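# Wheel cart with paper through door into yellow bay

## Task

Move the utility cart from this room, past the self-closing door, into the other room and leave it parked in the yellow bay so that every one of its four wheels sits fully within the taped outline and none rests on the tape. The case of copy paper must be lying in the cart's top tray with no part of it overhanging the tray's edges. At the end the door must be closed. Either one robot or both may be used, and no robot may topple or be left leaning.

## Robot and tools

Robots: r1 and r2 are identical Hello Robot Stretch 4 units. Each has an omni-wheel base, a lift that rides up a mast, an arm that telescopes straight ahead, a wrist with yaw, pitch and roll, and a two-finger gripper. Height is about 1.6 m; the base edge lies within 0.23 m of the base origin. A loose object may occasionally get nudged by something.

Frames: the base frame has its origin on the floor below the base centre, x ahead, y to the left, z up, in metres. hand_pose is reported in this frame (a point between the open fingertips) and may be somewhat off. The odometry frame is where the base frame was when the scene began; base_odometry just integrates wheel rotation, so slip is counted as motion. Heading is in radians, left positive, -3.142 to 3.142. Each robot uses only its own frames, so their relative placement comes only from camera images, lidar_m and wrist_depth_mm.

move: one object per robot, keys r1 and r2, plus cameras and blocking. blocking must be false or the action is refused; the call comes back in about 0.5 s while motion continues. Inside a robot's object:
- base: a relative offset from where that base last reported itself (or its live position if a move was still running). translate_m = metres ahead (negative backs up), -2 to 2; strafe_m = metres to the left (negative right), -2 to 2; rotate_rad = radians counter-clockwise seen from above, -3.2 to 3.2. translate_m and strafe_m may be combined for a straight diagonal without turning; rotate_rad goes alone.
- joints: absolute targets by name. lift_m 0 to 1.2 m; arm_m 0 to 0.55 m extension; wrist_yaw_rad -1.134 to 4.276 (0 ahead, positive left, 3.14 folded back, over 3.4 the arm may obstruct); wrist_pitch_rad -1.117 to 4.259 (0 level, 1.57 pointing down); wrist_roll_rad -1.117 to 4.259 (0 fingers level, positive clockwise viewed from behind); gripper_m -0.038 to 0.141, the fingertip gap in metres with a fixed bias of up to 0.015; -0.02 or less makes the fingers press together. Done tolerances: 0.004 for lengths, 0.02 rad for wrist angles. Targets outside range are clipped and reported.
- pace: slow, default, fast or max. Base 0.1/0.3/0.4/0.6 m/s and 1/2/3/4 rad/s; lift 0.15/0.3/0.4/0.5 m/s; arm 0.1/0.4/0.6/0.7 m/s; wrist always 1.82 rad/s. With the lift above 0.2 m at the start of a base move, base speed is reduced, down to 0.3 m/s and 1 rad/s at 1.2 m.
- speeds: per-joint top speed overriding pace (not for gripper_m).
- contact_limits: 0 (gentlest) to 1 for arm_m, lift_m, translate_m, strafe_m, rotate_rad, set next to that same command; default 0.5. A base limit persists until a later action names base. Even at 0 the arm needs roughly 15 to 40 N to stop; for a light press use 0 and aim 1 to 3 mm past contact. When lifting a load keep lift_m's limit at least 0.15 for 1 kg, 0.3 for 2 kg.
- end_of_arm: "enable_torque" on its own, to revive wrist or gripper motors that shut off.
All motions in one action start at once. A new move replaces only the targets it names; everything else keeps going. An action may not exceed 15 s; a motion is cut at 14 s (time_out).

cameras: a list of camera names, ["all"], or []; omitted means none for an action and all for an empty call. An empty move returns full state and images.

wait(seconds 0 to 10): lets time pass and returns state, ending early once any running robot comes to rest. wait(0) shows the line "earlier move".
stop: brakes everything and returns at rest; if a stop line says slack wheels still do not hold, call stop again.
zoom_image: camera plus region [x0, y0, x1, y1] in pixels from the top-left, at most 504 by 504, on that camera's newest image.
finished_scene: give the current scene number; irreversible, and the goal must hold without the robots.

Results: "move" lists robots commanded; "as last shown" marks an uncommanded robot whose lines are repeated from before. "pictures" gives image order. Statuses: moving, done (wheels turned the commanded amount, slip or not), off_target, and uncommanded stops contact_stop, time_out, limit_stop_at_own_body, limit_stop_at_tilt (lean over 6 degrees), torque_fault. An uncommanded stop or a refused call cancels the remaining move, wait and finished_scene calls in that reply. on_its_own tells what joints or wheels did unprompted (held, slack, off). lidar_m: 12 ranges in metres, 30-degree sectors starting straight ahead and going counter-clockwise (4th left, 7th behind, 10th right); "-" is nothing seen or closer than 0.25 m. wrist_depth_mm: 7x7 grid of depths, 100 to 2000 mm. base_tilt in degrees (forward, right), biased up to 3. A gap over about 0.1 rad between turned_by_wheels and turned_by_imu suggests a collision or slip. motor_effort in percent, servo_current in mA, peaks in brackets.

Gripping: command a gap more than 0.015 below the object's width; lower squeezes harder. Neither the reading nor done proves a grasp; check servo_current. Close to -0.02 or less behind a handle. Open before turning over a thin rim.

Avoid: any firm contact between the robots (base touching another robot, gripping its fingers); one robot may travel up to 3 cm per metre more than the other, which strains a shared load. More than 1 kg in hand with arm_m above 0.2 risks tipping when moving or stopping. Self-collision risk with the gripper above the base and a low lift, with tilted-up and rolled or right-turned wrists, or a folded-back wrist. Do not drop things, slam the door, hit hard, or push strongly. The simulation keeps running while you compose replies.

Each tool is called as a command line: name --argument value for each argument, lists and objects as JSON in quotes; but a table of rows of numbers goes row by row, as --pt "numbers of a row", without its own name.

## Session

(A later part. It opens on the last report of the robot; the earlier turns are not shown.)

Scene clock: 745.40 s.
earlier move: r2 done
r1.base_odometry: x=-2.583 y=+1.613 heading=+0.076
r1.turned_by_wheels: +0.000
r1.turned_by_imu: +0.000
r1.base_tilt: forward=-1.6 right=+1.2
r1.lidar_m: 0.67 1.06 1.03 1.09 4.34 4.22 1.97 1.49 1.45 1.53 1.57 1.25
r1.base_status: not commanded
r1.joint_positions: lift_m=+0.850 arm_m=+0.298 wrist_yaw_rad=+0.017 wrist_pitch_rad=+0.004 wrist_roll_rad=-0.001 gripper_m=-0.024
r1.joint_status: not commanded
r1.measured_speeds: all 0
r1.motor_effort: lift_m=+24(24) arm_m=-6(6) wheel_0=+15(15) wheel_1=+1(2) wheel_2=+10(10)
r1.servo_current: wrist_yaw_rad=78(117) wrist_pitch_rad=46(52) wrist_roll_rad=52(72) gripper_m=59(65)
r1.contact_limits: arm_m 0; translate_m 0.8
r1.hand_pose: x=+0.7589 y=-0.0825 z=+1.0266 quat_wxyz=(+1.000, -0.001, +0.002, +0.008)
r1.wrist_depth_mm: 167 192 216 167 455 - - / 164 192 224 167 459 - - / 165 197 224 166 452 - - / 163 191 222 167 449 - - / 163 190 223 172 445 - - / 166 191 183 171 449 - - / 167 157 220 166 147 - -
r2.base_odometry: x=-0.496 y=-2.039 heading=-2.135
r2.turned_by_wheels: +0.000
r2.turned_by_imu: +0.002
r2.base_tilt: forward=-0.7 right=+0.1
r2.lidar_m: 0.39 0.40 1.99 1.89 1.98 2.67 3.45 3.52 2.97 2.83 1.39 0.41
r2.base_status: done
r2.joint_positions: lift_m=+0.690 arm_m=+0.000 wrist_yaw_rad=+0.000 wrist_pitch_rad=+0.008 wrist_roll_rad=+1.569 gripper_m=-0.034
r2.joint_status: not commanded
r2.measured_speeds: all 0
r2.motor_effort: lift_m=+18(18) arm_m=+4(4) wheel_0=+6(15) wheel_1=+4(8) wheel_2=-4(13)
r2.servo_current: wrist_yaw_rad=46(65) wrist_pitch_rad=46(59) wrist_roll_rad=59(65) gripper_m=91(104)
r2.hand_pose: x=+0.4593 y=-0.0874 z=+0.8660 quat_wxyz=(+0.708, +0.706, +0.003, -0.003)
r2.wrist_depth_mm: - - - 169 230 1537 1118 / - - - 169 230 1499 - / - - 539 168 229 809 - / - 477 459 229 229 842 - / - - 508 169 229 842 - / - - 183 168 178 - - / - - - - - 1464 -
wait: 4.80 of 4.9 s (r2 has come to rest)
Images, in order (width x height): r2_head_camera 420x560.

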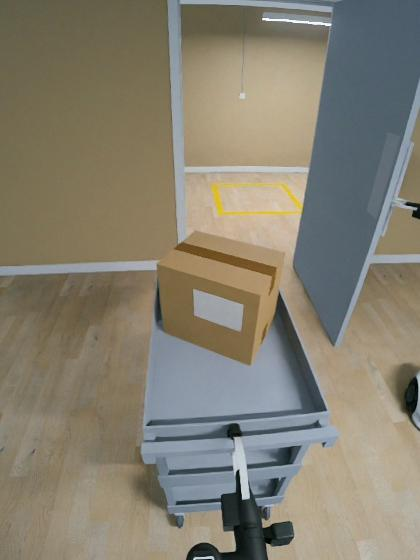

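move --blocking false --r2 '{"base":{"strafe_m":0.06,"translate_m":0.2},"pace":"slow"}'

wait --seconds 3.2

move --blocking false --r2 '{"base":{"strafe_m":-0.03,"translate_m":0.4},"pace":"slow"}'

wait --seconds 4.9 --cameras '["r2_head_camera"]'

Scene clock: 755.97 s.
move: r2 moving
r1: as last shown
r1.contact_limits: arm_m 0; translate_m 0.8
r2.base_odometry: x=-0.500 y=-2.052 heading=-2.134
r2.turned_by_wheels: +0.000
r2.turned_by_imu: +0.001
r2.base_tilt: forward=-0.7 right=+0.1
r2.lidar_m: 0.39 0.40 1.99 1.89 1.98 2.65 3.50 3.50 2.97 2.84 1.40 0.41
r2.base_status: translate_m moving; strafe_m moving
r2.joint_positions: lift_m=+0.690 arm_m=+0.000 wrist_yaw_rad=+0.000 wrist_pitch_rad=+0.008 wrist_roll_rad=+1.569 gripper_m=-0.034
r2.joint_status: not commanded
r2.measured_speeds: translate_m=+0.050 strafe_m=+0.015 rotate_rad=+0.001 lift_m=+0.000 arm_m=+0.000 wrist_yaw_rad=+0.000 wrist_pitch_rad=+0.000 wrist_roll_rad=+0.000
r2.motor_effort: lift_m=+18(18) arm_m=+4(4) wheel_0=+5(10) wheel_1=+9(9) wheel_2=-11(11)
r2.servo_current: wrist_yaw_rad=46(65) wrist_pitch_rad=46(52) wrist_roll_rad=46(59) gripper_m=98(104)
r2.hand_pose: x=+0.4593 y=-0.0874 z=+0.8660 quat_wxyz=(+0.708, +0.706, +0.003, -0.003)
r2.wrist_depth_mm: - - - 171 231 1537 1182 / - - - 170 231 1576 - / - - 554 170 229 809 - / - 473 462 229 230 842 - / - - 500 169 229 831 - / - - 182 168 178 - - / - - - - 229 1499 -
pictures: none

Scene clock: 758.80 s.
earlier move: r2 done
r1.base_odometry: x=-2.583 y=+1.613 heading=+0.076
r1.turned_by_wheels: +0.000
r1.turned_by_imu: +0.000
r1.base_tilt: forward=-1.6 right=+1.2
r1.lidar_m: 0.67 1.10 1.07 1.34 4.30 4.23 2.00 1.51 1.45 1.55 1.59 1.31
r1.base_status: not commanded
r1.joint_positions: lift_m=+0.850 arm_m=+0.298 wrist_yaw_rad=+0.017 wrist_pitch_rad=+0.004 wrist_roll_rad=-0.001 gripper_m=-0.024
r1.joint_status: not commanded
r1.measured_speeds: all 0
r1.motor_effort: lift_m=+24(24) arm_m=-6(6) wheel_0=+15(16) wheel_1=+1(2) wheel_2=+10(10)
r1.servo_current: wrist_yaw_rad=91(111) wrist_pitch_rad=46(52) wrist_roll_rad=39(72) gripper_m=52(59)
r1.contact_limits: arm_m 0; translate_m 0.8
r1.hand_pose: x=+0.7589 y=-0.0825 z=+1.0266 quat_wxyz=(+1.000, -0.001, +0.002, +0.008)
r1.wrist_depth_mm: 168 192 216 167 459 - - / 164 192 223 167 459 - - / 165 197 224 166 452 - - / 163 191 223 166 449 - - / 163 191 222 172 449 - - / 167 190 184 171 445 - - / 167 158 219 165 147 - -
r2.base_odometry: x=-0.552 y=-2.240 heading=-2.134
r2.turned_by_wheels: +0.000
r2.turned_by_imu: +0.000
r2.base_tilt: forward=-0.7 right=+0.1
r2.lidar_m: 0.40 0.42 1.93 1.85 1.92 2.57 3.68 3.72 3.03 2.87 1.35 0.44
r2.base_status: done
r2.joint_positions: lift_m=+0.690 arm_m=+0.000 wrist_yaw_rad=-0.001 wrist_pitch_rad=+0.008 wrist_roll_rad=+1.569 gripper_m=-0.034
r2.joint_status: not commanded
r2.measured_speeds: all 0
r2.motor_effort: lift_m=+18(18) arm_m=+4(4) wheel_0=+3(10) wheel_1=+5(9) wheel_2=-7(13)
r2.servo_current: wrist_yaw_rad=46(65) wrist_pitch_rad=52(59) wrist_roll_rad=59(59) gripper_m=104(104)
r2.hand_pose: x=+0.4592 y=-0.0878 z=+0.8660 quat_wxyz=(+0.708, +0.706, +0.002, -0.003)
r2.wrist_depth_mm: - - - 164 224 1537 1118 / - - - 165 225 798 - / - - 500 167 227 831 - / - 484 466 167 227 831 - / - 517 512 168 229 831 - / - - 185 168 178 - - / - 136 - - 232 1464 -
wait: 2.83 of 3.2 s (r2 has come to rest)
pictures: none

Scene clock: 759.30 s.
move: r2 moving
r1: as last shown
r1.contact_limits: arm_m 0; translate_m 0.8
r2.base_odometry: x=-0.560 y=-2.250 heading=-2.134
r2.turned_by_wheels: +0.000
r2.turned_by_imu: +0.000
r2.base_tilt: forward=-0.7 right=+0.1
r2.lidar_m: 0.38 0.41 1.96 1.83 1.91 2.57 3.70 3.76 3.06 2.91 1.36 0.42
r2.base_status: translate_m moving; strafe_m moving
r2.joint_positions: lift_m=+0.690 arm_m=+0.000 wrist_yaw_rad=-0.001 wrist_pitch_rad=+0.008 wrist_roll_rad=+1.569 gripper_m=-0.034
r2.joint_status: not commanded
r2.measured_speeds: translate_m=+0.048 strafe_m=-0.004 rotate_rad=+0.001 lift_m=+0.000 arm_m=+0.000 wrist_yaw_rad=+0.000 wrist_pitch_rad=+0.000 wrist_roll_rad=+0.000
r2.motor_effort: lift_m=+18(18) arm_m=+4(4) wheel_0=+9(9) wheel_1=+5(7) wheel_2=-11(12)
r2.servo_current: wrist_yaw_rad=46(52) wrist_pitch_rad=52(52) wrist_roll_rad=46(52) gripper_m=98(104)
r2.hand_pose: x=+0.4592 y=-0.0878 z=+0.8660 quat_wxyz=(+0.708, +0.706, +0.002, -0.003)
r2.wrist_depth_mm: - - - 164 223 1537 1138 / - - - 165 224 809 - / - - 500 165 226 831 - / - 480 466 167 228 842 - / - 517 517 167 229 842 - / - - 183 168 179 - - / - 136 - - 232 1430 -
pictures: none

Scene clock: 764.10 s.
earlier move: r2 done
r1.base_odometry: x=-2.583 y=+1.613 heading=+0.076
r1.turned_by_wheels: +0.000
r1.turned_by_imu: +0.000
r1.base_tilt: forward=-1.6 right=+1.2
r1.lidar_m: 0.67 1.08 1.06 3.48 4.32 4.22 1.95 1.50 1.45 1.53 1.59 1.26
r1.base_status: not commanded
r1.joint_positions: lift_m=+0.850 arm_m=+0.298 wrist_yaw_rad=+0.017 wrist_pitch_rad=+0.004 wrist_roll_rad=-0.001 gripper_m=-0.024
r1.joint_status: not commanded
r1.measured_speeds: all 0
r1.motor_effort: lift_m=+24(24) arm_m=-6(6) wheel_0=+15(16) wheel_1=+1(1) wheel_2=+10(10)
r1.servo_current: wrist_yaw_rad=98(130) wrist_pitch_rad=52(59) wrist_roll_rad=59(65) gripper_m=59(65)
r1.contact_limits: arm_m 0; translate_m 0.8
r1.hand_pose: x=+0.7589 y=-0.0825 z=+1.0266 quat_wxyz=(+1.000, -0.001, +0.002, +0.008)
r1.wrist_depth_mm: 167 192 216 167 455 - - / 164 192 223 167 459 - - / 165 197 223 166 452 - - / 164 191 223 166 449 - - / 163 191 221 172 445 - - / 166 190 183 171 442 - - / 166 158 220 165 148 - -
r2.base_odometry: x=-0.791 y=-2.562 heading=-2.134
r2.turned_by_wheels: +0.000
r2.turned_by_imu: +0.002
r2.base_tilt: forward=-0.6 right=+0.0
r2.lidar_m: 0.37 0.39 1.95 1.87 1.95 2.61 4.11 4.16 2.99 1.21 1.24 0.42
r2.base_status: done
r2.joint_positions: lift_m=+0.690 arm_m=+0.000 wrist_yaw_rad=+0.000 wrist_pitch_rad=+0.008 wrist_roll_rad=+1.569 gripper_m=-0.034
r2.joint_status: not commanded
r2.measured_speeds: all 0
r2.motor_effort: lift_m=+18(18) arm_m=+4(4) wheel_0=+4(13) wheel_1=+3(8) wheel_2=-5(12)
r2.servo_current: wrist_yaw_rad=52(59) wrist_pitch_rad=52(59) wrist_roll_rad=52(59) gripper_m=104(111)
r2.hand_pose: x=+0.4593 y=-0.0875 z=+0.8660 quat_wxyz=(+0.708, +0.706, +0.003, -0.003)
r2.wrist_depth_mm: - - - 176 238 1576 1182 / - - - 175 236 1618 - / - - 591 173 234 788 - / - 477 462 233 234 842 - / - 500 496 171 230 831 - / - 530 185 169 179 - - / - - - - 227 - -
wait: 4.80 of 4.9 s (r2 has come to rest)
Images, in order (width x height): r2_head_camera 420x560.

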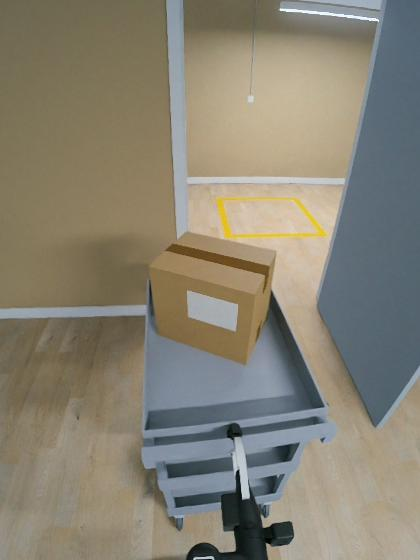

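move --blocking false --r2 '{"base":{"strafe_m":-0.26,"translate_m":-0.3}}'

wait --seconds 2.6

move --blocking false --r2 '{"base":{"strafe_m":0.05,"translate_m":-0.6}}'

wait --seconds 3.5 --cameras '["r2_head_camera","r2_wrist_camera"]'

Scene clock: 773.83 s.
move: r2 moving
r1: as last shown
r1.lidar_m: 0.65 1.08 1.03 1.32 4.32 4.22 1.97 1.50 1.45 1.54 1.60 1.28
r1.contact_limits: arm_m 0; translate_m 0.8
r2.base_odometry: x=-0.796 y=-2.530 heading=-2.133
r2.turned_by_wheels: +0.001
r2.turned_by_imu: +0.002
r2.base_tilt: forward=-0.7 right=+0.1
r2.lidar_m: 0.38 0.41 2.00 1.89 1.98 2.65 4.11 4.10 2.97 1.19 1.24 0.45
r2.base_status: translate_m moving; strafe_m moving
r2.joint_positions: lift_m=+0.690 arm_m=+0.000 wrist_yaw_rad=+0.004 wrist_pitch_rad=+0.008 wrist_roll_rad=+1.569 gripper_m=-0.034
r2.joint_status: not commanded
r2.measured_speeds: translate_m=-0.098 strafe_m=-0.083 rotate_rad=+0.001 lift_m=+0.000 arm_m=+0.000 wrist_yaw_rad=+0.000 wrist_pitch_rad=+0.000 wrist_roll_rad=+0.000
r2.motor_effort: lift_m=+18(18) arm_m=+4(4) wheel_0=+5(9) wheel_1=-11(12) wheel_2=+15(16)
r2.servo_current: wrist_yaw_rad=65(65) wrist_pitch_rad=52(52) wrist_roll_rad=39(59) gripper_m=91(104)
r2.hand_pose: x=+0.4596 y=-0.0863 z=+0.8660 quat_wxyz=(+0.708, +0.706, +0.004, -0.001)
r2.wrist_depth_mm: - - - 179 241 1576 1229 / - - - 177 239 1661 - / - - 603 175 236 798 - / 1661 484 462 232 234 842 - / - 492 496 172 232 831 - / - 530 185 170 178 - - / - - - - 228 135 -
pictures: none

Scene clock: 776.07 s.
earlier move: r2 done
r1.base_odometry: x=-2.583 y=+1.613 heading=+0.076
r1.turned_by_wheels: +0.000
r1.turned_by_imu: +0.000
r1.base_tilt: forward=-1.6 right=+1.2
r1.lidar_m: 0.67 0.90 0.80 1.06 4.32 4.20 1.96 1.49 1.45 1.52 1.57 1.28
r1.base_status: not commanded
r1.joint_positions: lift_m=+0.850 arm_m=+0.298 wrist_yaw_rad=+0.017 wrist_pitch_rad=+0.004 wrist_roll_rad=-0.001 gripper_m=-0.024
r1.joint_status: not commanded
r1.measured_speeds: all 0
r1.motor_effort: lift_m=+24(24) arm_m=-6(6) wheel_0=+15(16) wheel_1=+1(1) wheel_2=+10(10)
r1.servo_current: wrist_yaw_rad=98(117) wrist_pitch_rad=46(52) wrist_roll_rad=46(65) gripper_m=52(65)
r1.contact_limits: arm_m 0; translate_m 0.8
r1.hand_pose: x=+0.7589 y=-0.0825 z=+1.0266 quat_wxyz=(+1.000, -0.001, +0.002, +0.008)
r1.wrist_depth_mm: 168 191 216 167 455 - - / 163 191 224 167 455 - - / 165 197 224 166 452 - - / 164 191 223 166 449 - - / 163 191 222 172 445 - - / 166 190 183 171 445 - - / 167 157 220 165 148 - -
r2.base_odometry: x=-0.851 y=-2.170 heading=-2.134
r2.turned_by_wheels: +0.000
r2.turned_by_imu: +0.000
r2.base_tilt: forward=-0.6 right=+0.1
r2.lidar_m: 0.35 0.33 2.23 2.13 2.20 2.95 3.79 3.77 2.75 2.60 1.05 0.47
r2.base_status: done
r2.joint_positions: lift_m=+0.690 arm_m=+0.000 wrist_yaw_rad=+0.003 wrist_pitch_rad=+0.008 wrist_roll_rad=+1.569 gripper_m=-0.034
r2.joint_status: not commanded
r2.measured_speeds: all 0
r2.motor_effort: lift_m=+18(19) arm_m=-4(4) wheel_0=+5(12) wheel_1=-2(13) wheel_2=+5(16)
r2.servo_current: wrist_yaw_rad=46(65) wrist_pitch_rad=52(59) wrist_roll_rad=52(59) gripper_m=98(104)
r2.hand_pose: x=+0.4595 y=-0.0867 z=+0.8660 quat_wxyz=(+0.708, +0.706, +0.004, -0.002)
r2.wrist_depth_mm: - - - 220 293 309 307 / - - - 208 274 1537 1138 / - - - 196 262 1708 - / - - 683 186 250 809 - / 1863 492 469 179 236 831 - / - 477 184 168 179 - - / - 137 496 - 219 - -
wait: 2.23 of 2.6 s (r2 has come to rest)
pictures: none

Scene clock: 776.57 s.
move: r2 moving
r1: as last shown
r1.contact_limits: arm_m 0; translate_m 0.8
r2.base_odometry: x=-0.832 y=-2.145 heading=-2.134
r2.turned_by_wheels: +0.000
r2.turned_by_imu: +0.000
r2.base_tilt: forward=-0.7 right=+0.1
r2.lidar_m: 0.33 0.34 2.21 2.13 2.22 2.96 3.76 3.79 2.76 2.60 1.09 0.44
r2.base_status: translate_m moving; strafe_m moving
r2.joint_positions: lift_m=+0.690 arm_m=+0.000 wrist_yaw_rad=+0.003 wrist_pitch_rad=+0.008 wrist_roll_rad=+1.569 gripper_m=-0.034
r2.joint_status: not commanded
r2.measured_speeds: translate_m=-0.124 strafe_m=+0.011 rotate_rad=-0.002 lift_m=+0.000 arm_m=+0.000 wrist_yaw_rad=+0.000 wrist_pitch_rad=+0.000 wrist_roll_rad=+0.000
r2.motor_effort: lift_m=+18(18) arm_m=-3(4) wheel_0=-6(10) wheel_1=-7(9) wheel_2=+14(18)
r2.servo_current: wrist_yaw_rad=52(52) wrist_pitch_rad=52(52) wrist_roll_rad=46(52) gripper_m=91(104)
r2.hand_pose: x=+0.4595 y=-0.0867 z=+0.8660 quat_wxyz=(+0.708, +0.706, +0.004, -0.002)
r2.wrist_depth_mm: - - - 216 287 300 310 / - - - 204 273 1537 1138 / 1863 - - 194 258 1708 - / 1863 - 627 185 247 798 - / - 466 469 179 236 831 - / - 480 185 169 179 - - / - 136 512 - 219 - -
pictures: none

Scene clock: 779.57 s.
earlier move: r2 done
r1.base_odometry: x=-2.583 y=+1.613 heading=+0.076
r1.turned_by_wheels: +0.000
r1.turned_by_imu: +0.000
r1.base_tilt: forward=-1.6 right=+1.2
r1.lidar_m: 0.66 2.41 0.70 0.79 1.55 4.21 1.96 1.48 1.44 1.56 1.59 1.25
r1.base_status: not commanded
r1.joint_positions: lift_m=+0.850 arm_m=+0.298 wrist_yaw_rad=+0.017 wrist_pitch_rad=+0.004 wrist_roll_rad=-0.001 gripper_m=-0.024
r1.joint_status: not commanded
r1.measured_speeds: all 0
r1.motor_effort: lift_m=+24(24) arm_m=-5(6) wheel_0=+15(16) wheel_1=+1(1) wheel_2=+10(10)
r1.servo_current: wrist_yaw_rad=104(117) wrist_pitch_rad=39(59) wrist_roll_rad=59(72) gripper_m=52(65)
r1.contact_limits: arm_m 0; translate_m 0.8
r1.hand_pose: x=+0.7589 y=-0.0825 z=+1.0266 quat_wxyz=(+1.000, -0.001, +0.002, +0.008)
r1.wrist_depth_mm: 168 192 217 167 455 - - / 163 193 224 166 452 - - / 165 198 224 166 455 - - / 163 192 223 166 452 - - / 163 191 222 172 445 - - / 166 190 183 171 445 - - / 167 158 219 165 148 - -
r2.base_odometry: x=-0.488 y=-1.689 heading=-2.134
r2.turned_by_wheels: +0.000
r2.turned_by_imu: +0.000
r2.base_tilt: forward=-0.6 right=+0.1
r2.lidar_m: 0.41 2.82 2.18 2.05 2.15 2.94 3.14 3.20 2.80 2.67 1.45 0.39
r2.base_status: done
r2.joint_positions: lift_m=+0.690 arm_m=+0.000 wrist_yaw_rad=+0.001 wrist_pitch_rad=+0.008 wrist_roll_rad=+1.569 gripper_m=-0.034
r2.joint_status: not commanded
r2.measured_speeds: all 0
r2.motor_effort: lift_m=+18(19) arm_m=-4(4) wheel_0=-2(13) wheel_1=-3(9) wheel_2=+3(18)
r2.servo_current: wrist_yaw_rad=59(65) wrist_pitch_rad=46(59) wrist_roll_rad=52(59) gripper_m=98(104)
r2.hand_pose: x=+0.4594 y=-0.0872 z=+0.8660 quat_wxyz=(+0.708, +0.706, +0.003, -0.002)
r2.wrist_depth_mm: - - 1499 138 195 - - / - 473 469 143 203 - - / - 445 439 148 209 - - / - - 500 156 218 - - / - - 597 162 225 - - / - - 184 168 180 1464 521 / - - - - - 1499 473
wait: 3.00 of 3.5 s (r2 has come to rest)
Images, in order (width x height): r2_head_camera 420x560, r2_wrist_camera 616x392.

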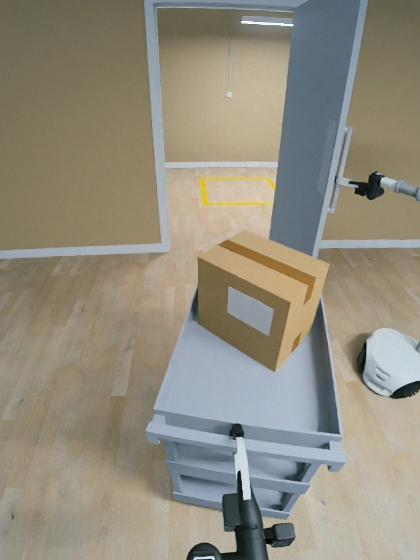

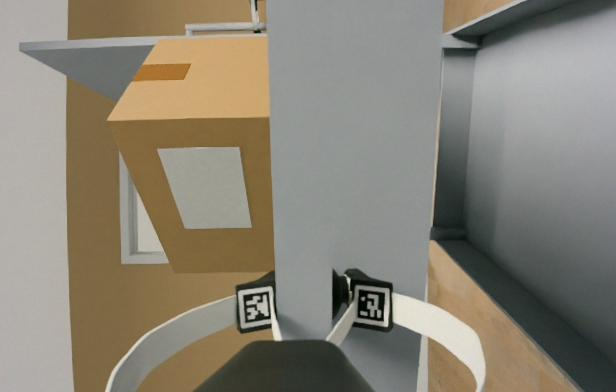

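move --blocking false --r2 '{"base":{"strafe_m":0.0,"translate_m":-0.35},"pace":"slow"}'

wait --seconds 4.5

move --blocking false --r2 '{"base":{"strafe_m":-0.025,"translate_m":0.4},"pace":"slow"}'

wait --seconds 4.9 --cameras '["r2_head_camera"]'

Scene clock: 791.13 s.
move: r2 moving
r1: as last shown
r1.contact_limits: arm_m 0; translate_m 0.8
r2.base_odometry: x=-0.482 y=-1.679 heading=-2.134
r2.turned_by_wheels: +0.000
r2.turned_by_imu: +0.000
r2.base_tilt: forward=-0.7 right=+0.1
r2.lidar_m: 0.40 2.81 2.16 2.09 2.16 2.91 3.13 3.17 2.80 2.68 1.47 0.39
r2.base_status: translate_m moving; strafe_m moving
r2.joint_positions: lift_m=+0.690 arm_m=+0.000 wrist_yaw_rad=+0.001 wrist_pitch_rad=+0.008 wrist_roll_rad=+1.569 gripper_m=-0.034
r2.joint_status: not commanded
r2.measured_speeds: translate_m=-0.048 strafe_m=+0.000 rotate_rad=+0.000 lift_m=+0.000 arm_m=+0.000 wrist_yaw_rad=+0.000 wrist_pitch_rad=+0.000 wrist_roll_rad=+0.000
r2.motor_effort: lift_m=+18(18) arm_m=-4(4) wheel_0=-9(9) wheel_1=-6(6) wheel_2=+11(12)
r2.servo_current: wrist_yaw_rad=46(52) wrist_pitch_rad=52(59) wrist_roll_rad=46(59) gripper_m=98(104)
r2.hand_pose: x=+0.4594 y=-0.0872 z=+0.8660 quat_wxyz=(+0.708, +0.706, +0.003, -0.002)
r2.wrist_depth_mm: - - 1537 137 195 - - / - 466 462 142 201 - - / - 445 439 148 208 - - / - - 508 155 216 - - / - - 597 162 225 - - / - - 184 168 179 1464 517 / - - - - - 1537 466
pictures: none

Scene clock: 795.40 s.
earlier move: r2 done
r1.base_odometry: x=-2.583 y=+1.613 heading=+0.076
r1.turned_by_wheels: +0.000
r1.turned_by_imu: +0.000
r1.base_tilt: forward=-1.6 right=+1.2
r1.lidar_m: 0.67 2.38 3.26 0.84 1.06 4.21 1.95 1.50 1.46 1.52 1.62 1.25
r1.base_status: not commanded
r1.joint_positions: lift_m=+0.850 arm_m=+0.298 wrist_yaw_rad=+0.017 wrist_pitch_rad=+0.004 wrist_roll_rad=-0.001 gripper_m=-0.024
r1.joint_status: not commanded
r1.measured_speeds: all 0
r1.on_its_own: wrist_yaw_rad is at rest, and its servo_current (111 mA) is outside its rest range (0 to 104 mA)
r1.motor_effort: lift_m=+24(25) arm_m=-6(6) wheel_0=+15(16) wheel_1=+1(2) wheel_2=+10(10)
r1.servo_current: wrist_yaw_rad=111(124) wrist_pitch_rad=39(59) wrist_roll_rad=65(72) gripper_m=52(65)
r1.contact_limits: arm_m 0; translate_m 0.8
r1.hand_pose: x=+0.7589 y=-0.0825 z=+1.0266 quat_wxyz=(+1.000, -0.001, +0.002, +0.008)
r1.wrist_depth_mm: 168 192 216 167 459 - - / 163 192 224 167 455 - - / 165 198 223 166 452 - - / 164 191 221 166 449 - - / 163 190 222 172 449 - - / 166 190 183 171 445 - - / 167 157 220 165 147 - -
r2.base_odometry: x=-0.302 y=-1.394 heading=-2.134
r2.turned_by_wheels: +0.000
r2.turned_by_imu: +0.001
r2.base_tilt: forward=-0.6 right=+0.1
r2.lidar_m: 0.42 3.02 2.16 2.05 2.12 2.88 2.76 2.84 2.82 2.66 0.38 0.37
r2.base_status: done
r2.joint_positions: lift_m=+0.690 arm_m=+0.000 wrist_yaw_rad=+0.001 wrist_pitch_rad=+0.008 wrist_roll_rad=+1.569 gripper_m=-0.034
r2.joint_status: not commanded
r2.measured_speeds: all 0
r2.motor_effort: lift_m=+19(19) arm_m=-4(4) wheel_0=-5(11) wheel_1=-4(8) wheel_2=+5(12)
r2.servo_current: wrist_yaw_rad=39(59) wrist_pitch_rad=52(59) wrist_roll_rad=39(59) gripper_m=91(104)
r2.hand_pose: x=+0.4594 y=-0.0872 z=+0.8660 quat_wxyz=(+0.708, +0.706, +0.003, -0.002)
r2.wrist_depth_mm: - 364 373 102 156 - - / - 407 404 108 168 - - / - - 496 116 183 - - / - - - 129 200 - - / - - - 144 217 1618 521 / - - 184 158 178 1464 462 / - - - - - 1537 1098
wait: 4.27 of 4.5 s (r2 has come to rest)
pictures: none

Scene clock: 795.90 s.
move: r2 moving
r1.base_odometry: x=-2.583 y=+1.613 heading=+0.076
r1.turned_by_wheels: +0.000
r1.turned_by_imu: +0.000
r1.base_tilt: forward=-1.6 right=+1.3
r1.lidar_m: 0.65 2.40 3.27 0.84 1.03 4.19 1.97 1.45 1.46 1.53 1.58 1.28
r1.base_status: not commanded
r1.joint_positions: lift_m=+0.850 arm_m=+0.298 wrist_yaw_rad=+0.017 wrist_pitch_rad=+0.004 wrist_roll_rad=-0.001 gripper_m=-0.024
r1.joint_status: not commanded
r1.measured_speeds: all 0
r1.motor_effort: lift_m=+24(25) arm_m=-5(6) wheel_0=+15(16) wheel_1=+1(1) wheel_2=+10(10)
r1.servo_current: wrist_yaw_rad=91(117) wrist_pitch_rad=39(46) wrist_roll_rad=39(65) gripper_m=46(52)
r1.contact_limits: arm_m 0; translate_m 0.8
r1.hand_pose: x=+0.7589 y=-0.0825 z=+1.0266 quat_wxyz=(+1.000, -0.001, +0.002, +0.008)
r1.wrist_depth_mm: 168 192 216 167 459 - - / 163 192 224 167 462 - - / 165 198 222 166 452 - - / 163 191 223 166 449 - - / 163 191 222 172 449 - - / 166 190 183 171 445 - - / 167 157 220 165 148 - -
r2.base_odometry: x=-0.309 y=-1.403 heading=-2.134
r2.turned_by_wheels: +0.000
r2.turned_by_imu: +0.001
r2.base_tilt: forward=-0.7 right=+0.0
r2.lidar_m: 0.44 3.01 2.19 2.07 2.16 2.90 2.77 2.88 2.78 2.68 2.76 0.36
r2.base_status: translate_m moving; strafe_m moving
r2.joint_positions: lift_m=+0.690 arm_m=+0.000 wrist_yaw_rad=+0.001 wrist_pitch_rad=+0.008 wrist_roll_rad=+1.569 gripper_m=-0.034
r2.joint_status: not commanded
r2.measured_speeds: translate_m=+0.049 strafe_m=-0.003 rotate_rad=-0.002 lift_m=+0.000 arm_m=+0.000 wrist_yaw_rad=+0.000 wrist_pitch_rad=+0.000 wrist_roll_rad=+0.000
r2.motor_effort: lift_m=+18(19) arm_m=-3(4) wheel_0=+8(10) wheel_1=+8(8) wheel_2=-11(12)
r2.servo_current: wrist_yaw_rad=39(52) wrist_pitch_rad=46(52) wrist_roll_rad=46(59) gripper_m=91(104)
r2.hand_pose: x=+0.4594 y=-0.0872 z=+0.8660 quat_wxyz=(+0.708, +0.706, +0.003, -0.002)
r2.wrist_depth_mm: - 364 368 - 154 - - / - 404 410 106 166 - - / - - 496 113 181 - - / - - - 128 199 - - / - - - 142 219 1661 512 / - - 186 156 178 1499 477 / - - - - - 1576 1118
pictures: none

Scene clock: 800.70 s.
earlier move: r2 done
r1.base_odometry: x=-2.583 y=+1.613 heading=+0.076
r1.turned_by_wheels: +0.000
r1.turned_by_imu: +0.000
r1.base_tilt: forward=-1.6 right=+1.3
r1.lidar_m: 0.67 2.42 0.59 0.60 0.65 4.21 1.96 1.48 1.45 1.53 1.60 1.27
r1.base_status: not commanded
r1.joint_positions: lift_m=+0.850 arm_m=+0.298 wrist_yaw_rad=+0.017 wrist_pitch_rad=+0.004 wrist_roll_rad=-0.001 gripper_m=-0.024
r1.joint_status: not commanded
r1.measured_speeds: all 0
r1.motor_effort: lift_m=+24(25) arm_m=-5(6) wheel_0=+15(16) wheel_1=+1(2) wheel_2=+10(10)
r1.servo_current: wrist_yaw_rad=98(124) wrist_pitch_rad=39(52) wrist_roll_rad=39(72) gripper_m=59(65)
r1.contact_limits: arm_m 0; translate_m 0.8
r1.hand_pose: x=+0.7589 y=-0.0825 z=+1.0266 quat_wxyz=(+1.000, -0.001, +0.002, +0.008)
r1.wrist_depth_mm: 167 192 216 167 455 - - / 164 192 224 166 455 - - / 165 198 224 166 452 - - / 163 192 222 166 445 - - / 163 191 221 172 449 - - / 166 190 183 171 449 - - / 167 158 220 166 147 - -
r2.base_odometry: x=-0.536 y=-1.718 heading=-2.135
r2.turned_by_wheels: -0.001
r2.turned_by_imu: -0.001
r2.base_tilt: forward=-0.7 right=+0.0
r2.lidar_m: 0.47 2.77 2.21 2.09 2.19 2.95 3.19 3.27 2.79 2.65 0.32 0.31
r2.base_status: done
r2.joint_positions: lift_m=+0.690 arm_m=+0.000 wrist_yaw_rad=-0.014 wrist_pitch_rad=+0.008 wrist_roll_rad=+1.569 gripper_m=-0.034
r2.joint_status: not commanded
r2.measured_speeds: all 0
r2.motor_effort: lift_m=+18(19) arm_m=-4(4) wheel_0=-1(13) wheel_1=+0(8) wheel_2=-12(13)
r2.servo_current: wrist_yaw_rad=78(91) wrist_pitch_rad=52(59) wrist_roll_rad=39(59) gripper_m=91(104)
r2.hand_pose: x=+0.4581 y=-0.0913 z=+0.8660 quat_wxyz=(+0.708, +0.706, -0.002, -0.008)
r2.wrist_depth_mm: - - - - - - - / - - - - - - - / - - - - - - - / - - - - - - - / - - - - - - 439 / - - - - - 370 1098 / - - - - - 1576 1118
wait: 4.80 of 4.9 s (r2 has come to rest)
Images, in order (width x height): r2_head_camera 420x560.

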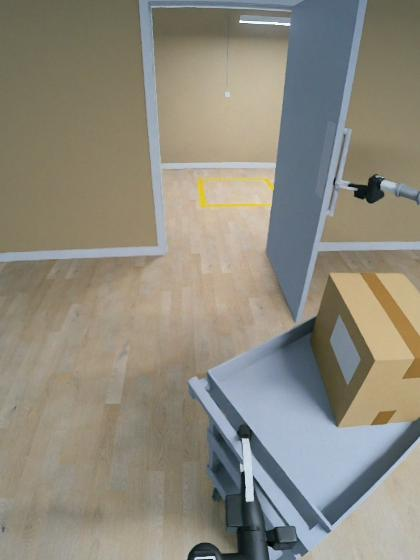

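move --blocking false --r2 '{"base":{"strafe_m":-0.2,"translate_m":-0.6},"pace":"slow"}'

wait --seconds 7 --cameras '["r2_head_camera"]'

Scene clock: 827.03 s.
move: r2 moving
r1: as last shown
r1.contact_limits: arm_m 0; translate_m 0.8
r2.base_odometry: x=-0.533 y=-1.706 heading=-2.136
r2.turned_by_wheels: -0.001
r2.turned_by_imu: +0.000
r2.base_tilt: forward=-0.7 right=+0.1
r2.lidar_m: 0.49 2.76 2.20 2.09 2.19 2.93 3.16 3.28 2.79 2.64 0.29 0.30
r2.base_status: translate_m moving; strafe_m moving
r2.joint_positions: lift_m=+0.690 arm_m=+0.000 wrist_yaw_rad=-0.014 wrist_pitch_rad=+0.008 wrist_roll_rad=+1.569 gripper_m=-0.034
r2.joint_status: not commanded
r2.measured_speeds: translate_m=-0.047 strafe_m=-0.016 rotate_rad=+0.002 lift_m=+0.000 arm_m=+0.000 wrist_yaw_rad=+0.000 wrist_pitch_rad=+0.000 wrist_roll_rad=+0.000
r2.motor_effort: lift_m=+18(18) arm_m=-4(4) wheel_0=-8(12) wheel_1=-8(10) wheel_2=+5(11)
r2.servo_current: wrist_yaw_rad=72(91) wrist_pitch_rad=46(52) wrist_roll_rad=46(52) gripper_m=104(104)
r2.hand_pose: x=+0.4581 y=-0.0913 z=+0.8660 quat_wxyz=(+0.708, +0.706, -0.002, -0.008)
r2.wrist_depth_mm: - - - - - - - / - - - - - - - / - - - - - - - / - - - - - - - / - - - - - - 436 / - - 182 - - 373 1078 / - - - - - 1537 1098
pictures: none

Scene clock: 834.03 s.
earlier move: r2 moving
r1.base_odometry: x=-2.583 y=+1.613 heading=+0.076
r1.turned_by_wheels: +0.000
r1.turned_by_imu: +0.000
r1.base_tilt: forward=-1.6 right=+1.2
r1.lidar_m: 0.67 2.39 3.26 0.89 0.94 4.22 1.97 1.49 1.45 1.55 1.60 1.30
r1.base_status: not commanded
r1.joint_positions: lift_m=+0.850 arm_m=+0.298 wrist_yaw_rad=+0.017 wrist_pitch_rad=+0.004 wrist_roll_rad=-0.001 gripper_m=-0.024
r1.joint_status: not commanded
r1.measured_speeds: all 0
r1.motor_effort: lift_m=+24(24) arm_m=-6(6) wheel_0=+15(16) wheel_1=+1(2) wheel_2=+10(10)
r1.servo_current: wrist_yaw_rad=104(124) wrist_pitch_rad=46(52) wrist_roll_rad=59(72) gripper_m=59(65)
r1.contact_limits: arm_m 0; translate_m 0.8
r1.hand_pose: x=+0.7589 y=-0.0825 z=+1.0266 quat_wxyz=(+1.000, -0.001, +0.002, +0.008)
r1.wrist_depth_mm: 168 192 217 167 459 - - / 164 191 224 167 459 - - / 166 198 223 166 449 - - / 163 192 222 166 445 - - / 163 191 222 173 449 - - / 166 191 183 171 445 - - / 167 157 220 166 148 - -
r2.base_odometry: x=-0.384 y=-1.105 heading=-2.135
r2.turned_by_wheels: +0.001
r2.turned_by_imu: +0.000
r2.base_tilt: forward=-0.7 right=+0.0
r2.lidar_m: 0.39 0.39 2.41 2.29 2.34 2.66 2.55 2.67 2.60 2.45 2.54 0.41
r2.base_status: translate_m moving; strafe_m moving
r2.joint_positions: lift_m=+0.690 arm_m=+0.000 wrist_yaw_rad=-0.002 wrist_pitch_rad=+0.008 wrist_roll_rad=+1.569 gripper_m=-0.034
r2.joint_status: not commanded
r2.measured_speeds: all 0
r2.motor_effort: lift_m=+19(19) arm_m=-3(4) wheel_0=-4(12) wheel_1=-5(11) wheel_2=+7(11)
r2.servo_current: wrist_yaw_rad=46(91) wrist_pitch_rad=52(59) wrist_roll_rad=46(59) gripper_m=104(104)
r2.hand_pose: x=+0.4591 y=-0.0879 z=+0.8660 quat_wxyz=(+0.708, +0.706, +0.002, -0.003)
r2.wrist_depth_mm: - - - 161 220 1430 512 / - - - 163 223 732 - / - - 473 165 224 820 - / - 492 473 166 227 831 - / - - 525 167 229 854 - / - - 184 169 178 - - / - - - - 233 1464 -
wait: 7.00 s; no rest
Images, in order (width x height): r2_head_camera 420x560.

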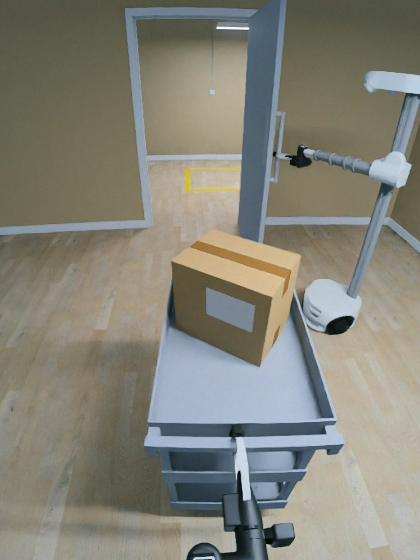

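move --blocking false --r2 '{"joints":{"gripper_m":0.06}}'

wait --seconds 1.5

move --blocking false --r2 '{"base":{"translate_m":-0.27}}'

wait --seconds 2

move --blocking false --r2 '{"base":{"strafe_m":-0.15,"translate_m":0.2},"joints":{"wrist_roll_rad":0,"wrist_yaw_rad":1.57,"wrist_pitch_rad":0,"gripper_m":0.0}}'

wait --seconds 2.5 --cameras '["r2_head_camera","r2_head_left_camera"]'

Scene clock: 847.80 s.
earlier move: r2 done
move: r2 moving
r1: as last shown
r1.contact_limits: arm_m 0; translate_m 0.8
r2.base_odometry: x=-0.384 y=-1.105 heading=-2.135
r2.turned_by_wheels: +0.000
r2.turned_by_imu: +0.000
r2.base_tilt: forward=-0.7 right=+0.0
r2.lidar_m: 0.40 0.45 2.40 2.26 2.34 2.69 2.54 2.61 2.60 2.47 2.55 0.43
r2.base_status: done
r2.joint_positions: lift_m=+0.690 arm_m=+0.000 wrist_yaw_rad=-0.002 wrist_pitch_rad=+0.008 wrist_roll_rad=+1.569 gripper_m=-0.009
r2.joint_status: gripper_m moving
r2.measured_speeds: all 0
r2.motor_effort: lift_m=+18(19) arm_m=-4(4) wheel_0=-3(4) wheel_1=-5(5) wheel_2=+6(7)
r2.servo_current: wrist_yaw_rad=39(59) wrist_pitch_rad=46(59) wrist_roll_rad=59(59) gripper_m=111(111)
r2.hand_pose: x=+0.4591 y=-0.0879 z=+0.8660 quat_wxyz=(+0.708, +0.706, +0.002, -0.003)
r2.wrist_depth_mm: - - - 164 224 1430 517 / - - - 166 226 788 - / - - 477 167 229 831 - / - 492 477 229 230 842 - / - - 535 171 233 831 - / - - 187 173 181 - - / - - - - - 1537 492
pictures: none

Scene clock: 848.93 s.
earlier move: r2 done
r1.base_odometry: x=-2.583 y=+1.613 heading=+0.076
r1.turned_by_wheels: +0.000
r1.turned_by_imu: +0.000
r1.base_tilt: forward=-1.6 right=+1.3
r1.lidar_m: 0.67 2.37 3.28 0.84 0.94 4.21 1.97 1.48 1.43 1.55 1.58 1.29
r1.base_status: not commanded
r1.joint_positions: lift_m=+0.850 arm_m=+0.298 wrist_yaw_rad=+0.017 wrist_pitch_rad=+0.004 wrist_roll_rad=-0.001 gripper_m=-0.024
r1.joint_status: not commanded
r1.measured_speeds: all 0
r1.motor_effort: lift_m=+24(24) arm_m=-6(6) wheel_0=+15(15) wheel_1=+1(2) wheel_2=+10(10)
r1.servo_current: wrist_yaw_rad=85(117) wrist_pitch_rad=46(52) wrist_roll_rad=39(59) gripper_m=52(59)
r1.contact_limits: arm_m 0; translate_m 0.8
r1.hand_pose: x=+0.7589 y=-0.0825 z=+1.0266 quat_wxyz=(+1.000, -0.001, +0.002, +0.008)
r1.wrist_depth_mm: 167 193 217 167 455 - - / 163 192 224 167 452 - - / 165 198 224 166 455 - - / 163 191 222 166 449 - - / 163 190 222 172 449 - - / 166 190 183 172 445 - - / 167 157 220 166 147 - -
r2.base_odometry: x=-0.384 y=-1.105 heading=-2.135
r2.turned_by_wheels: +0.000
r2.turned_by_imu: +0.000
r2.base_tilt: forward=-0.7 right=+0.0
r2.lidar_m: 0.40 0.45 2.39 2.26 2.32 2.67 2.55 2.63 2.58 2.46 2.55 0.42
r2.base_status: done
r2.joint_positions: lift_m=+0.690 arm_m=+0.000 wrist_yaw_rad=-0.002 wrist_pitch_rad=+0.006 wrist_roll_rad=+1.569 gripper_m=+0.060
r2.joint_status: all done
r2.measured_speeds: all 0
r2.motor_effort: lift_m=+18(19) arm_m=-3(4) wheel_0=-2(4) wheel_1=-4(5) wheel_2=+5(7)
r2.servo_current: wrist_yaw_rad=52(59) wrist_pitch_rad=46(59) wrist_roll_rad=39(59) gripper_m=46(130)
r2.hand_pose: x=+0.4591 y=-0.0879 z=+0.8666 quat_wxyz=(+0.708, +0.706, +0.001, -0.003)
r2.wrist_depth_mm: - - - 172 230 1430 530 / - - - 176 234 778 - / - - 484 179 236 - - / - - 496 181 242 - - / - - 544 183 244 - - / - - 195 186 186 - - / - - - - 253 1708 496
wait: 1.13 of 1.5 s (r2 has come to rest)
pictures: none

Scene clock: 849.43 s.
move: r2 moving
r1: as last shown
r1.contact_limits: arm_m 0; translate_m 0.8
r2.base_odometry: x=-0.367 y=-1.078 heading=-2.135
r2.turned_by_wheels: +0.000
r2.turned_by_imu: +0.000
r2.base_tilt: forward=-0.7 right=+0.1
r2.lidar_m: 0.44 0.50 2.40 2.28 2.33 2.66 2.52 2.60 2.60 2.44 2.57 0.46
r2.base_status: translate_m moving
r2.joint_positions: lift_m=+0.690 arm_m=+0.000 wrist_yaw_rad=-0.002 wrist_pitch_rad=+0.006 wrist_roll_rad=+1.569 gripper_m=+0.060
r2.joint_status: not commanded
r2.measured_speeds: translate_m=-0.121 strafe_m=+0.000 rotate_rad=+0.002 lift_m=+0.000 arm_m=+0.000 wrist_yaw_rad=+0.000 wrist_pitch_rad=+0.000 wrist_roll_rad=+0.000
r2.motor_effort: lift_m=+17(18) arm_m=-4(4) wheel_0=-4(8) wheel_1=-8(10) wheel_2=+11(13)
r2.servo_current: wrist_yaw_rad=46(59) wrist_pitch_rad=46(46) wrist_roll_rad=39(59) gripper_m=52(59)
r2.hand_pose: x=+0.4591 y=-0.0879 z=+0.8666 quat_wxyz=(+0.708, +0.706, +0.001, -0.003)
r2.wrist_depth_mm: - - - 200 256 1499 530 / - - 1808 204 262 809 - / - - 512 206 265 854 - / - - 521 209 268 866 - / - - 569 213 272 891 - / - - 196 215 189 - - / - - - - - 1756 492
pictures: none

Scene clock: 851.30 s.
earlier move: r2 done
r1.base_odometry: x=-2.583 y=+1.613 heading=+0.076
r1.turned_by_wheels: +0.000
r1.turned_by_imu: +0.000
r1.base_tilt: forward=-1.6 right=+1.2
r1.lidar_m: 0.67 2.40 3.27 0.86 0.93 4.21 1.95 1.48 1.46 1.56 1.59 1.30
r1.base_status: not commanded
r1.joint_positions: lift_m=+0.850 arm_m=+0.298 wrist_yaw_rad=+0.017 wrist_pitch_rad=+0.004 wrist_roll_rad=-0.001 gripper_m=-0.024
r1.joint_status: not commanded
r1.measured_speeds: all 0
r1.on_its_own: wrist_yaw_rad is at rest, and its servo_current (111 mA) is outside its rest range (0 to 104 mA)
r1.motor_effort: lift_m=+24(24) arm_m=-5(6) wheel_0=+14(16) wheel_1=+1(1) wheel_2=+10(10)
r1.servo_current: wrist_yaw_rad=111(117) wrist_pitch_rad=52(52) wrist_roll_rad=46(72) gripper_m=59(65)
r1.contact_limits: arm_m 0; translate_m 0.8
r1.hand_pose: x=+0.7589 y=-0.0825 z=+1.0266 quat_wxyz=(+1.000, -0.001, +0.002, +0.008)
r1.wrist_depth_mm: 167 192 216 167 459 - - / 164 191 224 167 455 - - / 165 197 223 167 455 - - / 163 191 222 166 445 - - / 163 190 222 173 445 - - / 166 190 183 171 445 - - / 167 158 220 166 147 - -
r2.base_odometry: x=-0.240 y=-0.877 heading=-2.135
r2.turned_by_wheels: +0.000
r2.turned_by_imu: +0.000
r2.base_tilt: forward=-0.6 right=+0.1
r2.lidar_m: 0.68 3.35 2.38 2.26 2.35 2.41 2.28 2.36 2.60 2.46 2.55 0.69
r2.base_status: done
r2.joint_positions: lift_m=+0.690 arm_m=+0.000 wrist_yaw_rad=-0.002 wrist_pitch_rad=+0.006 wrist_roll_rad=+1.569 gripper_m=+0.060
r2.joint_status: not commanded
r2.measured_speeds: all 0
r2.motor_effort: lift_m=+17(18) arm_m=-3(4) wheel_0=-4(9) wheel_1=-3(10) wheel_2=+3(14)
r2.servo_current: wrist_yaw_rad=46(59) wrist_pitch_rad=46(52) wrist_roll_rad=46(59) gripper_m=52(59)
r2.hand_pose: x=+0.4591 y=-0.0879 z=+0.8666 quat_wxyz=(+0.708, +0.706, +0.001, -0.003)
r2.wrist_depth_mm: - - - - - 1576 1160 / - - - 500 - 778 492 / - - 842 500 1098 - 504 / - - 768 741 - - 508 / - - 878 517 1098 - 517 / - - 196 466 186 - 525 / - - - - - 539 535
wait: 1.87 of 2 s (r2 has come to rest)
pictures: none

Scene clock: 851.80 s.
move: r2 moving
r1.base_odometry: x=-2.583 y=+1.613 heading=+0.076
r1.turned_by_wheels: +0.000
r1.turned_by_imu: +0.000
r1.base_tilt: forward=-1.6 right=+1.2
r1.lidar_m: 0.65 2.37 3.27 0.86 0.93 4.22 1.96 1.50 1.43 1.55 1.59 1.27
r1.base_status: not commanded
r1.joint_positions: lift_m=+0.850 arm_m=+0.298 wrist_yaw_rad=+0.017 wrist_pitch_rad=+0.004 wrist_roll_rad=-0.001 gripper_m=-0.024
r1.joint_status: not commanded
r1.measured_speeds: all 0
r1.motor_effort: lift_m=+24(24) arm_m=-5(6) wheel_0=+15(15) wheel_1=+1(1) wheel_2=+10(10)
r1.servo_current: wrist_yaw_rad=111(124) wrist_pitch_rad=39(52) wrist_roll_rad=39(52) gripper_m=52(59)
r1.contact_limits: arm_m 0; translate_m 0.8
r1.hand_pose: x=+0.7589 y=-0.0825 z=+1.0266 quat_wxyz=(+1.000, -0.001, +0.002, +0.008)
r1.wrist_depth_mm: 167 192 217 167 459 - - / 163 191 224 166 455 - - / 165 198 223 166 455 - - / 163 192 222 166 449 - - / 163 191 222 173 449 - - / 166 190 184 171 445 - - / 167 157 219 165 147 - -
r2.base_odometry: x=-0.271 y=-0.889 heading=-2.136
r2.turned_by_wheels: -0.001
r2.turned_by_imu: +0.000
r2.base_tilt: forward=-0.7 right=+0.1
r2.lidar_m: 0.65 3.31 2.37 2.27 2.33 2.44 2.30 2.41 2.57 2.43 2.52 0.67
r2.base_status: translate_m moving; strafe_m moving
r2.joint_positions: lift_m=+0.690 arm_m=+0.000 wrist_yaw_rad=+0.564 wrist_pitch_rad=+0.006 wrist_roll_rad=+0.981 gripper_m=+0.040
r2.joint_status: wrist_yaw_rad moving; wrist_pitch_rad moving; wrist_roll_rad moving; gripper_m moving
r2.measured_speeds: translate_m=+0.106 strafe_m=-0.080 rotate_rad=-0.001 lift_m=+0.000 arm_m=+0.000 wrist_yaw_rad=+1.739 wrist_pitch_rad=+0.000 wrist_roll_rad=-1.820
r2.motor_effort: lift_m=+17(18) arm_m=-3(4) wheel_0=+9(12) wheel_1=-6(7) wheel_2=-12(12)
r2.servo_current: wrist_yaw_rad=98(130) wrist_pitch_rad=59(72) wrist_roll_rad=72(98) gripper_m=130(130)
r2.hand_pose: x=+0.4614 y=+0.0802 z=+0.8666 quat_wxyz=(+0.848, +0.452, +0.133, +0.244)
r2.wrist_depth_mm: - - - - 647 349 - / - - - - 404 389 866 / - - - - 430 - - / - - - - 488 - - / - - - - - 1537 - / - - 199 - 189 1464 500 / - - - - - 1229 1025
pictures: none

Scene clock: 853.50 s.
earlier move: r2 done
r1.base_odometry: x=-2.583 y=+1.613 heading=+0.076
r1.turned_by_wheels: +0.000
r1.turned_by_imu: +0.000
r1.base_tilt: forward=-1.6 right=+1.2
r1.lidar_m: 0.66 2.37 3.26 0.86 0.93 4.22 1.98 1.49 1.45 1.54 1.58 1.27
r1.base_status: not commanded
r1.joint_positions: lift_m=+0.850 arm_m=+0.298 wrist_yaw_rad=+0.017 wrist_pitch_rad=+0.004 wrist_roll_rad=-0.001 gripper_m=-0.024
r1.joint_status: not commanded
r1.measured_speeds: all 0
r1.motor_effort: lift_m=+24(24) arm_m=-5(6) wheel_0=+15(16) wheel_1=+1(1) wheel_2=+10(10)
r1.servo_current: wrist_yaw_rad=91(124) wrist_pitch_rad=46(52) wrist_roll_rad=52(59) gripper_m=52(59)
r1.contact_limits: arm_m 0; translate_m 0.8
r1.hand_pose: x=+0.7589 y=-0.0825 z=+1.0266 quat_wxyz=(+1.000, -0.001, +0.002, +0.008)
r1.wrist_depth_mm: 167 193 216 167 459 - - / 164 192 224 166 455 - - / 166 198 223 166 452 - - / 163 191 221 166 445 - - / 163 191 222 172 445 - - / 166 190 183 171 442 - - / 167 157 220 165 148 - -
r2.base_odometry: x=-0.473 y=-0.965 heading=-2.136
r2.turned_by_wheels: +0.000
r2.turned_by_imu: +0.001
r2.base_tilt: forward=-0.7 right=+0.1
r2.lidar_m: 0.46 0.51 2.56 2.42 2.49 2.60 2.48 2.54 2.44 2.31 2.39 0.48
r2.base_status: done
r2.joint_positions: lift_m=+0.690 arm_m=+0.000 wrist_yaw_rad=+1.567 wrist_pitch_rad=+0.006 wrist_roll_rad=+0.002 gripper_m=+0.001
r2.joint_status: all done
r2.measured_speeds: all 0
r2.motor_effort: lift_m=+17(18) arm_m=-3(4) wheel_0=+3(13) wheel_1=-5(7) wheel_2=-4(13)
r2.servo_current: wrist_yaw_rad=59(163) wrist_pitch_rad=46(72) wrist_roll_rad=59(98) gripper_m=65(150)
r2.hand_pose: x=+0.2594 y=+0.2881 z=+0.8666 quat_wxyz=(+0.708, -0.001, +0.003, +0.706)
r2.wrist_depth_mm: - - - - - - - / - - - - - - - / - - - - - - - / - - - - - - - / - - - - - - - / - - 189 193 182 - - / 1863 1756 1661 - - 1708 1808
wait: 1.70 of 2.5 s (r2 has come to rest)
Images, in order (width x height): r2_head_camera 420x560, r2_head_left_camera 420x672.

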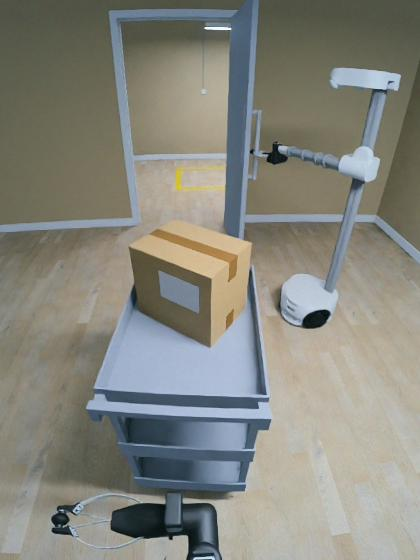

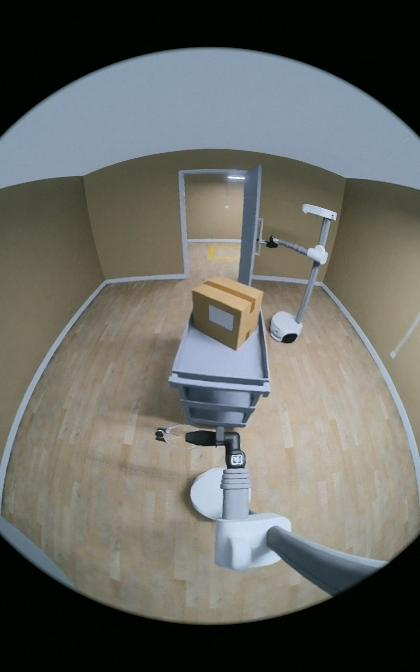

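move --blocking false --r2 '{"joints":{"wrist_roll_rad":3.14},"base":{"strafe_m":-0.03,"translate_m":0.14},"pace":"slow"}'

wait --seconds 2.5

move --blocking false --r2 '{"base":{"translate_m":0.25},"pace":"slow"}'

wait --seconds 3.3 --cameras '["r2_head_camera","r2_head_left_camera","r2_wrist_camera"]'

Scene clock: 865.23 s.
move: r2 moving
r1: as last shown
r1.contact_limits: arm_m 0; translate_m 0.8
r2.base_odometry: x=-0.482 y=-0.974 heading=-2.136
r2.turned_by_wheels: +0.000
r2.turned_by_imu: +0.001
r2.base_tilt: forward=-0.7 right=+0.0
r2.lidar_m: 0.44 0.49 2.57 2.43 2.47 2.62 2.50 2.57 2.41 2.30 2.38 0.46
r2.base_status: translate_m moving; strafe_m moving
r2.joint_positions: lift_m=+0.690 arm_m=+0.000 wrist_yaw_rad=+1.567 wrist_pitch_rad=+0.006 wrist_roll_rad=+0.413 gripper_m=+0.001
r2.joint_status: wrist_roll_rad moving
r2.measured_speeds: translate_m=+0.048 strafe_m=-0.010 rotate_rad=+0.000 lift_m=+0.000 arm_m=+0.000 wrist_yaw_rad=+0.000 wrist_pitch_rad=+0.000 wrist_roll_rad=+1.734
r2.motor_effort: lift_m=+17(18) arm_m=-4(4) wheel_0=+8(9) wheel_1=+5(7) wheel_2=-10(10)
r2.servo_current: wrist_yaw_rad=59(72) wrist_pitch_rad=52(52) wrist_roll_rad=91(91) gripper_m=72(72)
r2.hand_pose: x=+0.2594 y=+0.2881 z=+0.8666 quat_wxyz=(+0.694, +0.143, +0.147, +0.690)
r2.wrist_depth_mm: - - - - - - - / - - - - - - - / - - - - - - - / - - - - - - - / - - - - - - - / - - 189 193 182 1921 1576 / - - - - - 1397 1255
pictures: none

Scene clock: 867.43 s.
earlier move: r2 done
r1.base_odometry: x=-2.583 y=+1.613 heading=+0.076
r1.turned_by_wheels: +0.000
r1.turned_by_imu: +0.000
r1.base_tilt: forward=-1.6 right=+1.2
r1.lidar_m: 0.65 2.37 3.27 0.84 0.92 4.20 1.96 1.49 1.45 1.55 1.59 1.25
r1.base_status: not commanded
r1.joint_positions: lift_m=+0.850 arm_m=+0.298 wrist_yaw_rad=+0.017 wrist_pitch_rad=+0.004 wrist_roll_rad=-0.001 gripper_m=-0.024
r1.joint_status: not commanded
r1.measured_speeds: all 0
r1.motor_effort: lift_m=+24(24) arm_m=-5(6) wheel_0=+15(16) wheel_1=+1(1) wheel_2=+10(10)
r1.servo_current: wrist_yaw_rad=98(111) wrist_pitch_rad=52(52) wrist_roll_rad=59(65) gripper_m=52(65)
r1.contact_limits: arm_m 0; translate_m 0.8
r1.hand_pose: x=+0.7589 y=-0.0825 z=+1.0266 quat_wxyz=(+1.000, -0.001, +0.002, +0.008)
r1.wrist_depth_mm: 167 192 216 167 455 - - / 163 192 223 166 455 - - / 165 197 224 166 452 - - / 163 192 222 166 445 - - / 163 190 222 172 445 - - / 166 190 184 171 445 - - / 167 157 220 166 148 - -
r2.base_odometry: x=-0.574 y=-1.067 heading=-2.136
r2.turned_by_wheels: +0.000
r2.turned_by_imu: +0.001
r2.base_tilt: forward=-0.7 right=+0.1
r2.lidar_m: 0.33 0.36 2.56 2.46 2.52 2.77 2.63 2.72 2.39 2.27 2.33 0.33
r2.base_status: done
r2.joint_positions: lift_m=+0.690 arm_m=+0.000 wrist_yaw_rad=+1.567 wrist_pitch_rad=+0.006 wrist_roll_rad=+3.138 gripper_m=+0.001
r2.joint_status: all done
r2.measured_speeds: all 0
r2.motor_effort: lift_m=+17(18) arm_m=-3(4) wheel_0=+3(10) wheel_1=+5(8) wheel_2=-6(10)
r2.servo_current: wrist_yaw_rad=52(72) wrist_pitch_rad=46(52) wrist_roll_rad=46(117) gripper_m=59(72)
r2.hand_pose: x=+0.2594 y=+0.2881 z=+0.8666 quat_wxyz=(+0.003, +0.708, +0.706, -0.001)
r2.wrist_depth_mm: 237 1708 1618 1618 1661 1808 1756 / 238 - - - - - - / 238 - - - - - - / 228 - - - - - - / 217 230 - - - - - / 141 - 187 193 182 - - / - - - - - - -
wait: 2.20 of 2.5 s (r2 has come to rest)
pictures: none

Scene clock: 867.93 s.
move: r2 moving
r1: as last shown
r1.contact_limits: arm_m 0; translate_m 0.8
r2.base_odometry: x=-0.580 y=-1.078 heading=-2.135
r2.turned_by_wheels: +0.000
r2.turned_by_imu: +0.000
r2.base_tilt: forward=-0.7 right=+0.1
r2.lidar_m: 0.32 0.37 2.60 2.48 2.53 2.78 2.63 2.73 2.40 2.26 2.37 0.32
r2.base_status: translate_m moving
r2.joint_positions: lift_m=+0.690 arm_m=+0.000 wrist_yaw_rad=+1.567 wrist_pitch_rad=+0.006 wrist_roll_rad=+3.138 gripper_m=+0.001
r2.joint_status: not commanded
r2.measured_speeds: translate_m=+0.048 strafe_m=+0.000 rotate_rad=+0.000 lift_m=+0.000 arm_m=+0.000 wrist_yaw_rad=+0.000 wrist_pitch_rad=+0.000 wrist_roll_rad=+0.000
r2.motor_effort: lift_m=+18(18) arm_m=-3(4) wheel_0=+6(8) wheel_1=+6(8) wheel_2=-10(10)
r2.servo_current: wrist_yaw_rad=52(52) wrist_pitch_rad=39(52) wrist_roll_rad=59(59) gripper_m=65(65)
r2.hand_pose: x=+0.2594 y=+0.2881 z=+0.8666 quat_wxyz=(+0.003, +0.708, +0.706, -0.001)
r2.wrist_depth_mm: 223 1708 1618 1708 1708 1808 1808 / 223 - - - - - - / 223 - - - - - - / 214 - - - - - - / 213 228 - - - - - / 131 183 189 193 183 - - / 122 - - - - - -
pictures: none

Scene clock: 871.20 s.
earlier move: r2 done
r1.base_odometry: x=-2.583 y=+1.613 heading=+0.076
r1.turned_by_wheels: +0.000
r1.turned_by_imu: +0.000
r1.base_tilt: forward=-1.6 right=+1.3
r1.lidar_m: 0.66 2.40 3.26 0.70 0.88 4.21 1.94 1.48 1.45 1.55 1.59 1.25
r1.base_status: not commanded
r1.joint_positions: lift_m=+0.850 arm_m=+0.298 wrist_yaw_rad=+0.017 wrist_pitch_rad=+0.004 wrist_roll_rad=-0.001 gripper_m=-0.024
r1.joint_status: not commanded
r1.measured_speeds: all 0
r1.motor_effort: lift_m=+24(24) arm_m=-6(6) wheel_0=+15(16) wheel_1=+1(2) wheel_2=+10(10)
r1.servo_current: wrist_yaw_rad=91(117) wrist_pitch_rad=52(52) wrist_roll_rad=46(72) gripper_m=52(59)
r1.contact_limits: arm_m 0; translate_m 0.8
r1.hand_pose: x=+0.7589 y=-0.0825 z=+1.0266 quat_wxyz=(+1.000, -0.001, +0.002, +0.008)
r1.wrist_depth_mm: 168 192 217 167 455 - - / 164 193 224 166 459 - - / 165 197 224 166 449 - - / 163 191 222 166 449 - - / 163 191 222 172 445 - - / 166 190 183 171 449 - - / 167 158 220 166 147 - -
r2.base_odometry: x=-0.707 y=-1.278 heading=-2.135
r2.turned_by_wheels: +0.000
r2.turned_by_imu: +0.004
r2.base_tilt: forward=-0.7 right=+0.1
r2.lidar_m: 0.32 0.36 2.61 2.46 2.52 3.00 2.88 2.96 2.39 2.26 2.36 0.28
r2.base_status: done
r2.joint_positions: lift_m=+0.690 arm_m=+0.000 wrist_yaw_rad=+1.570 wrist_pitch_rad=+0.006 wrist_roll_rad=+3.138 gripper_m=+0.001
r2.joint_status: not commanded
r2.measured_speeds: all 0
r2.motor_effort: lift_m=+17(18) arm_m=+7(10) wheel_0=+5(11) wheel_1=+5(11) wheel_2=-7(15)
r2.servo_current: wrist_yaw_rad=52(65) wrist_pitch_rad=46(52) wrist_roll_rad=39(65) gripper_m=65(78)
r2.hand_pose: x=+0.2583 y=+0.2883 z=+0.8666 quat_wxyz=(+0.003, +0.707, +0.707, -0.001)
r2.wrist_depth_mm: 184 1708 1661 1661 1708 1808 1808 / 183 - - - - - - / 183 - - - - - - / 181 208 - - - - - / 169 191 - - - - - / 150 126 184 193 181 - - / - 114 - - - - -
wait: 3.27 of 3.3 s (r2 has come to rest)
Images, in order (width x height): r2_head_camera 420x560, r2_head_left_camera 420x672, r2_wrist_camera 616x392.

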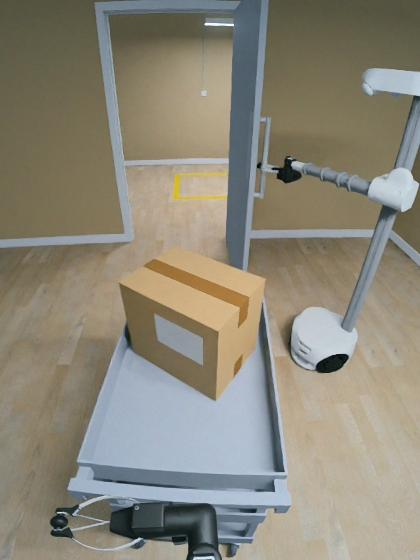

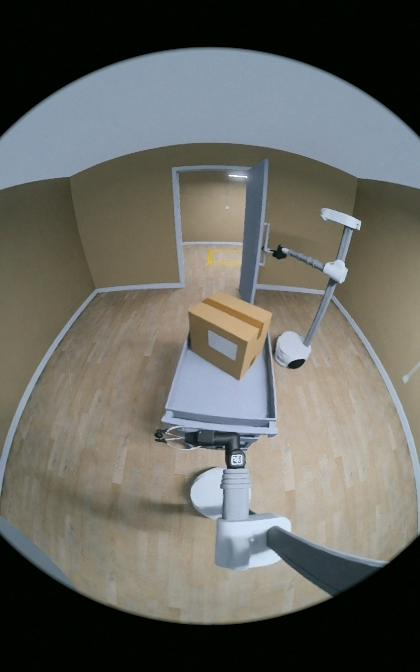

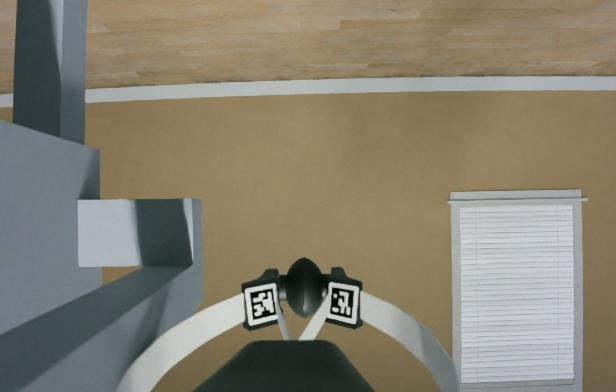

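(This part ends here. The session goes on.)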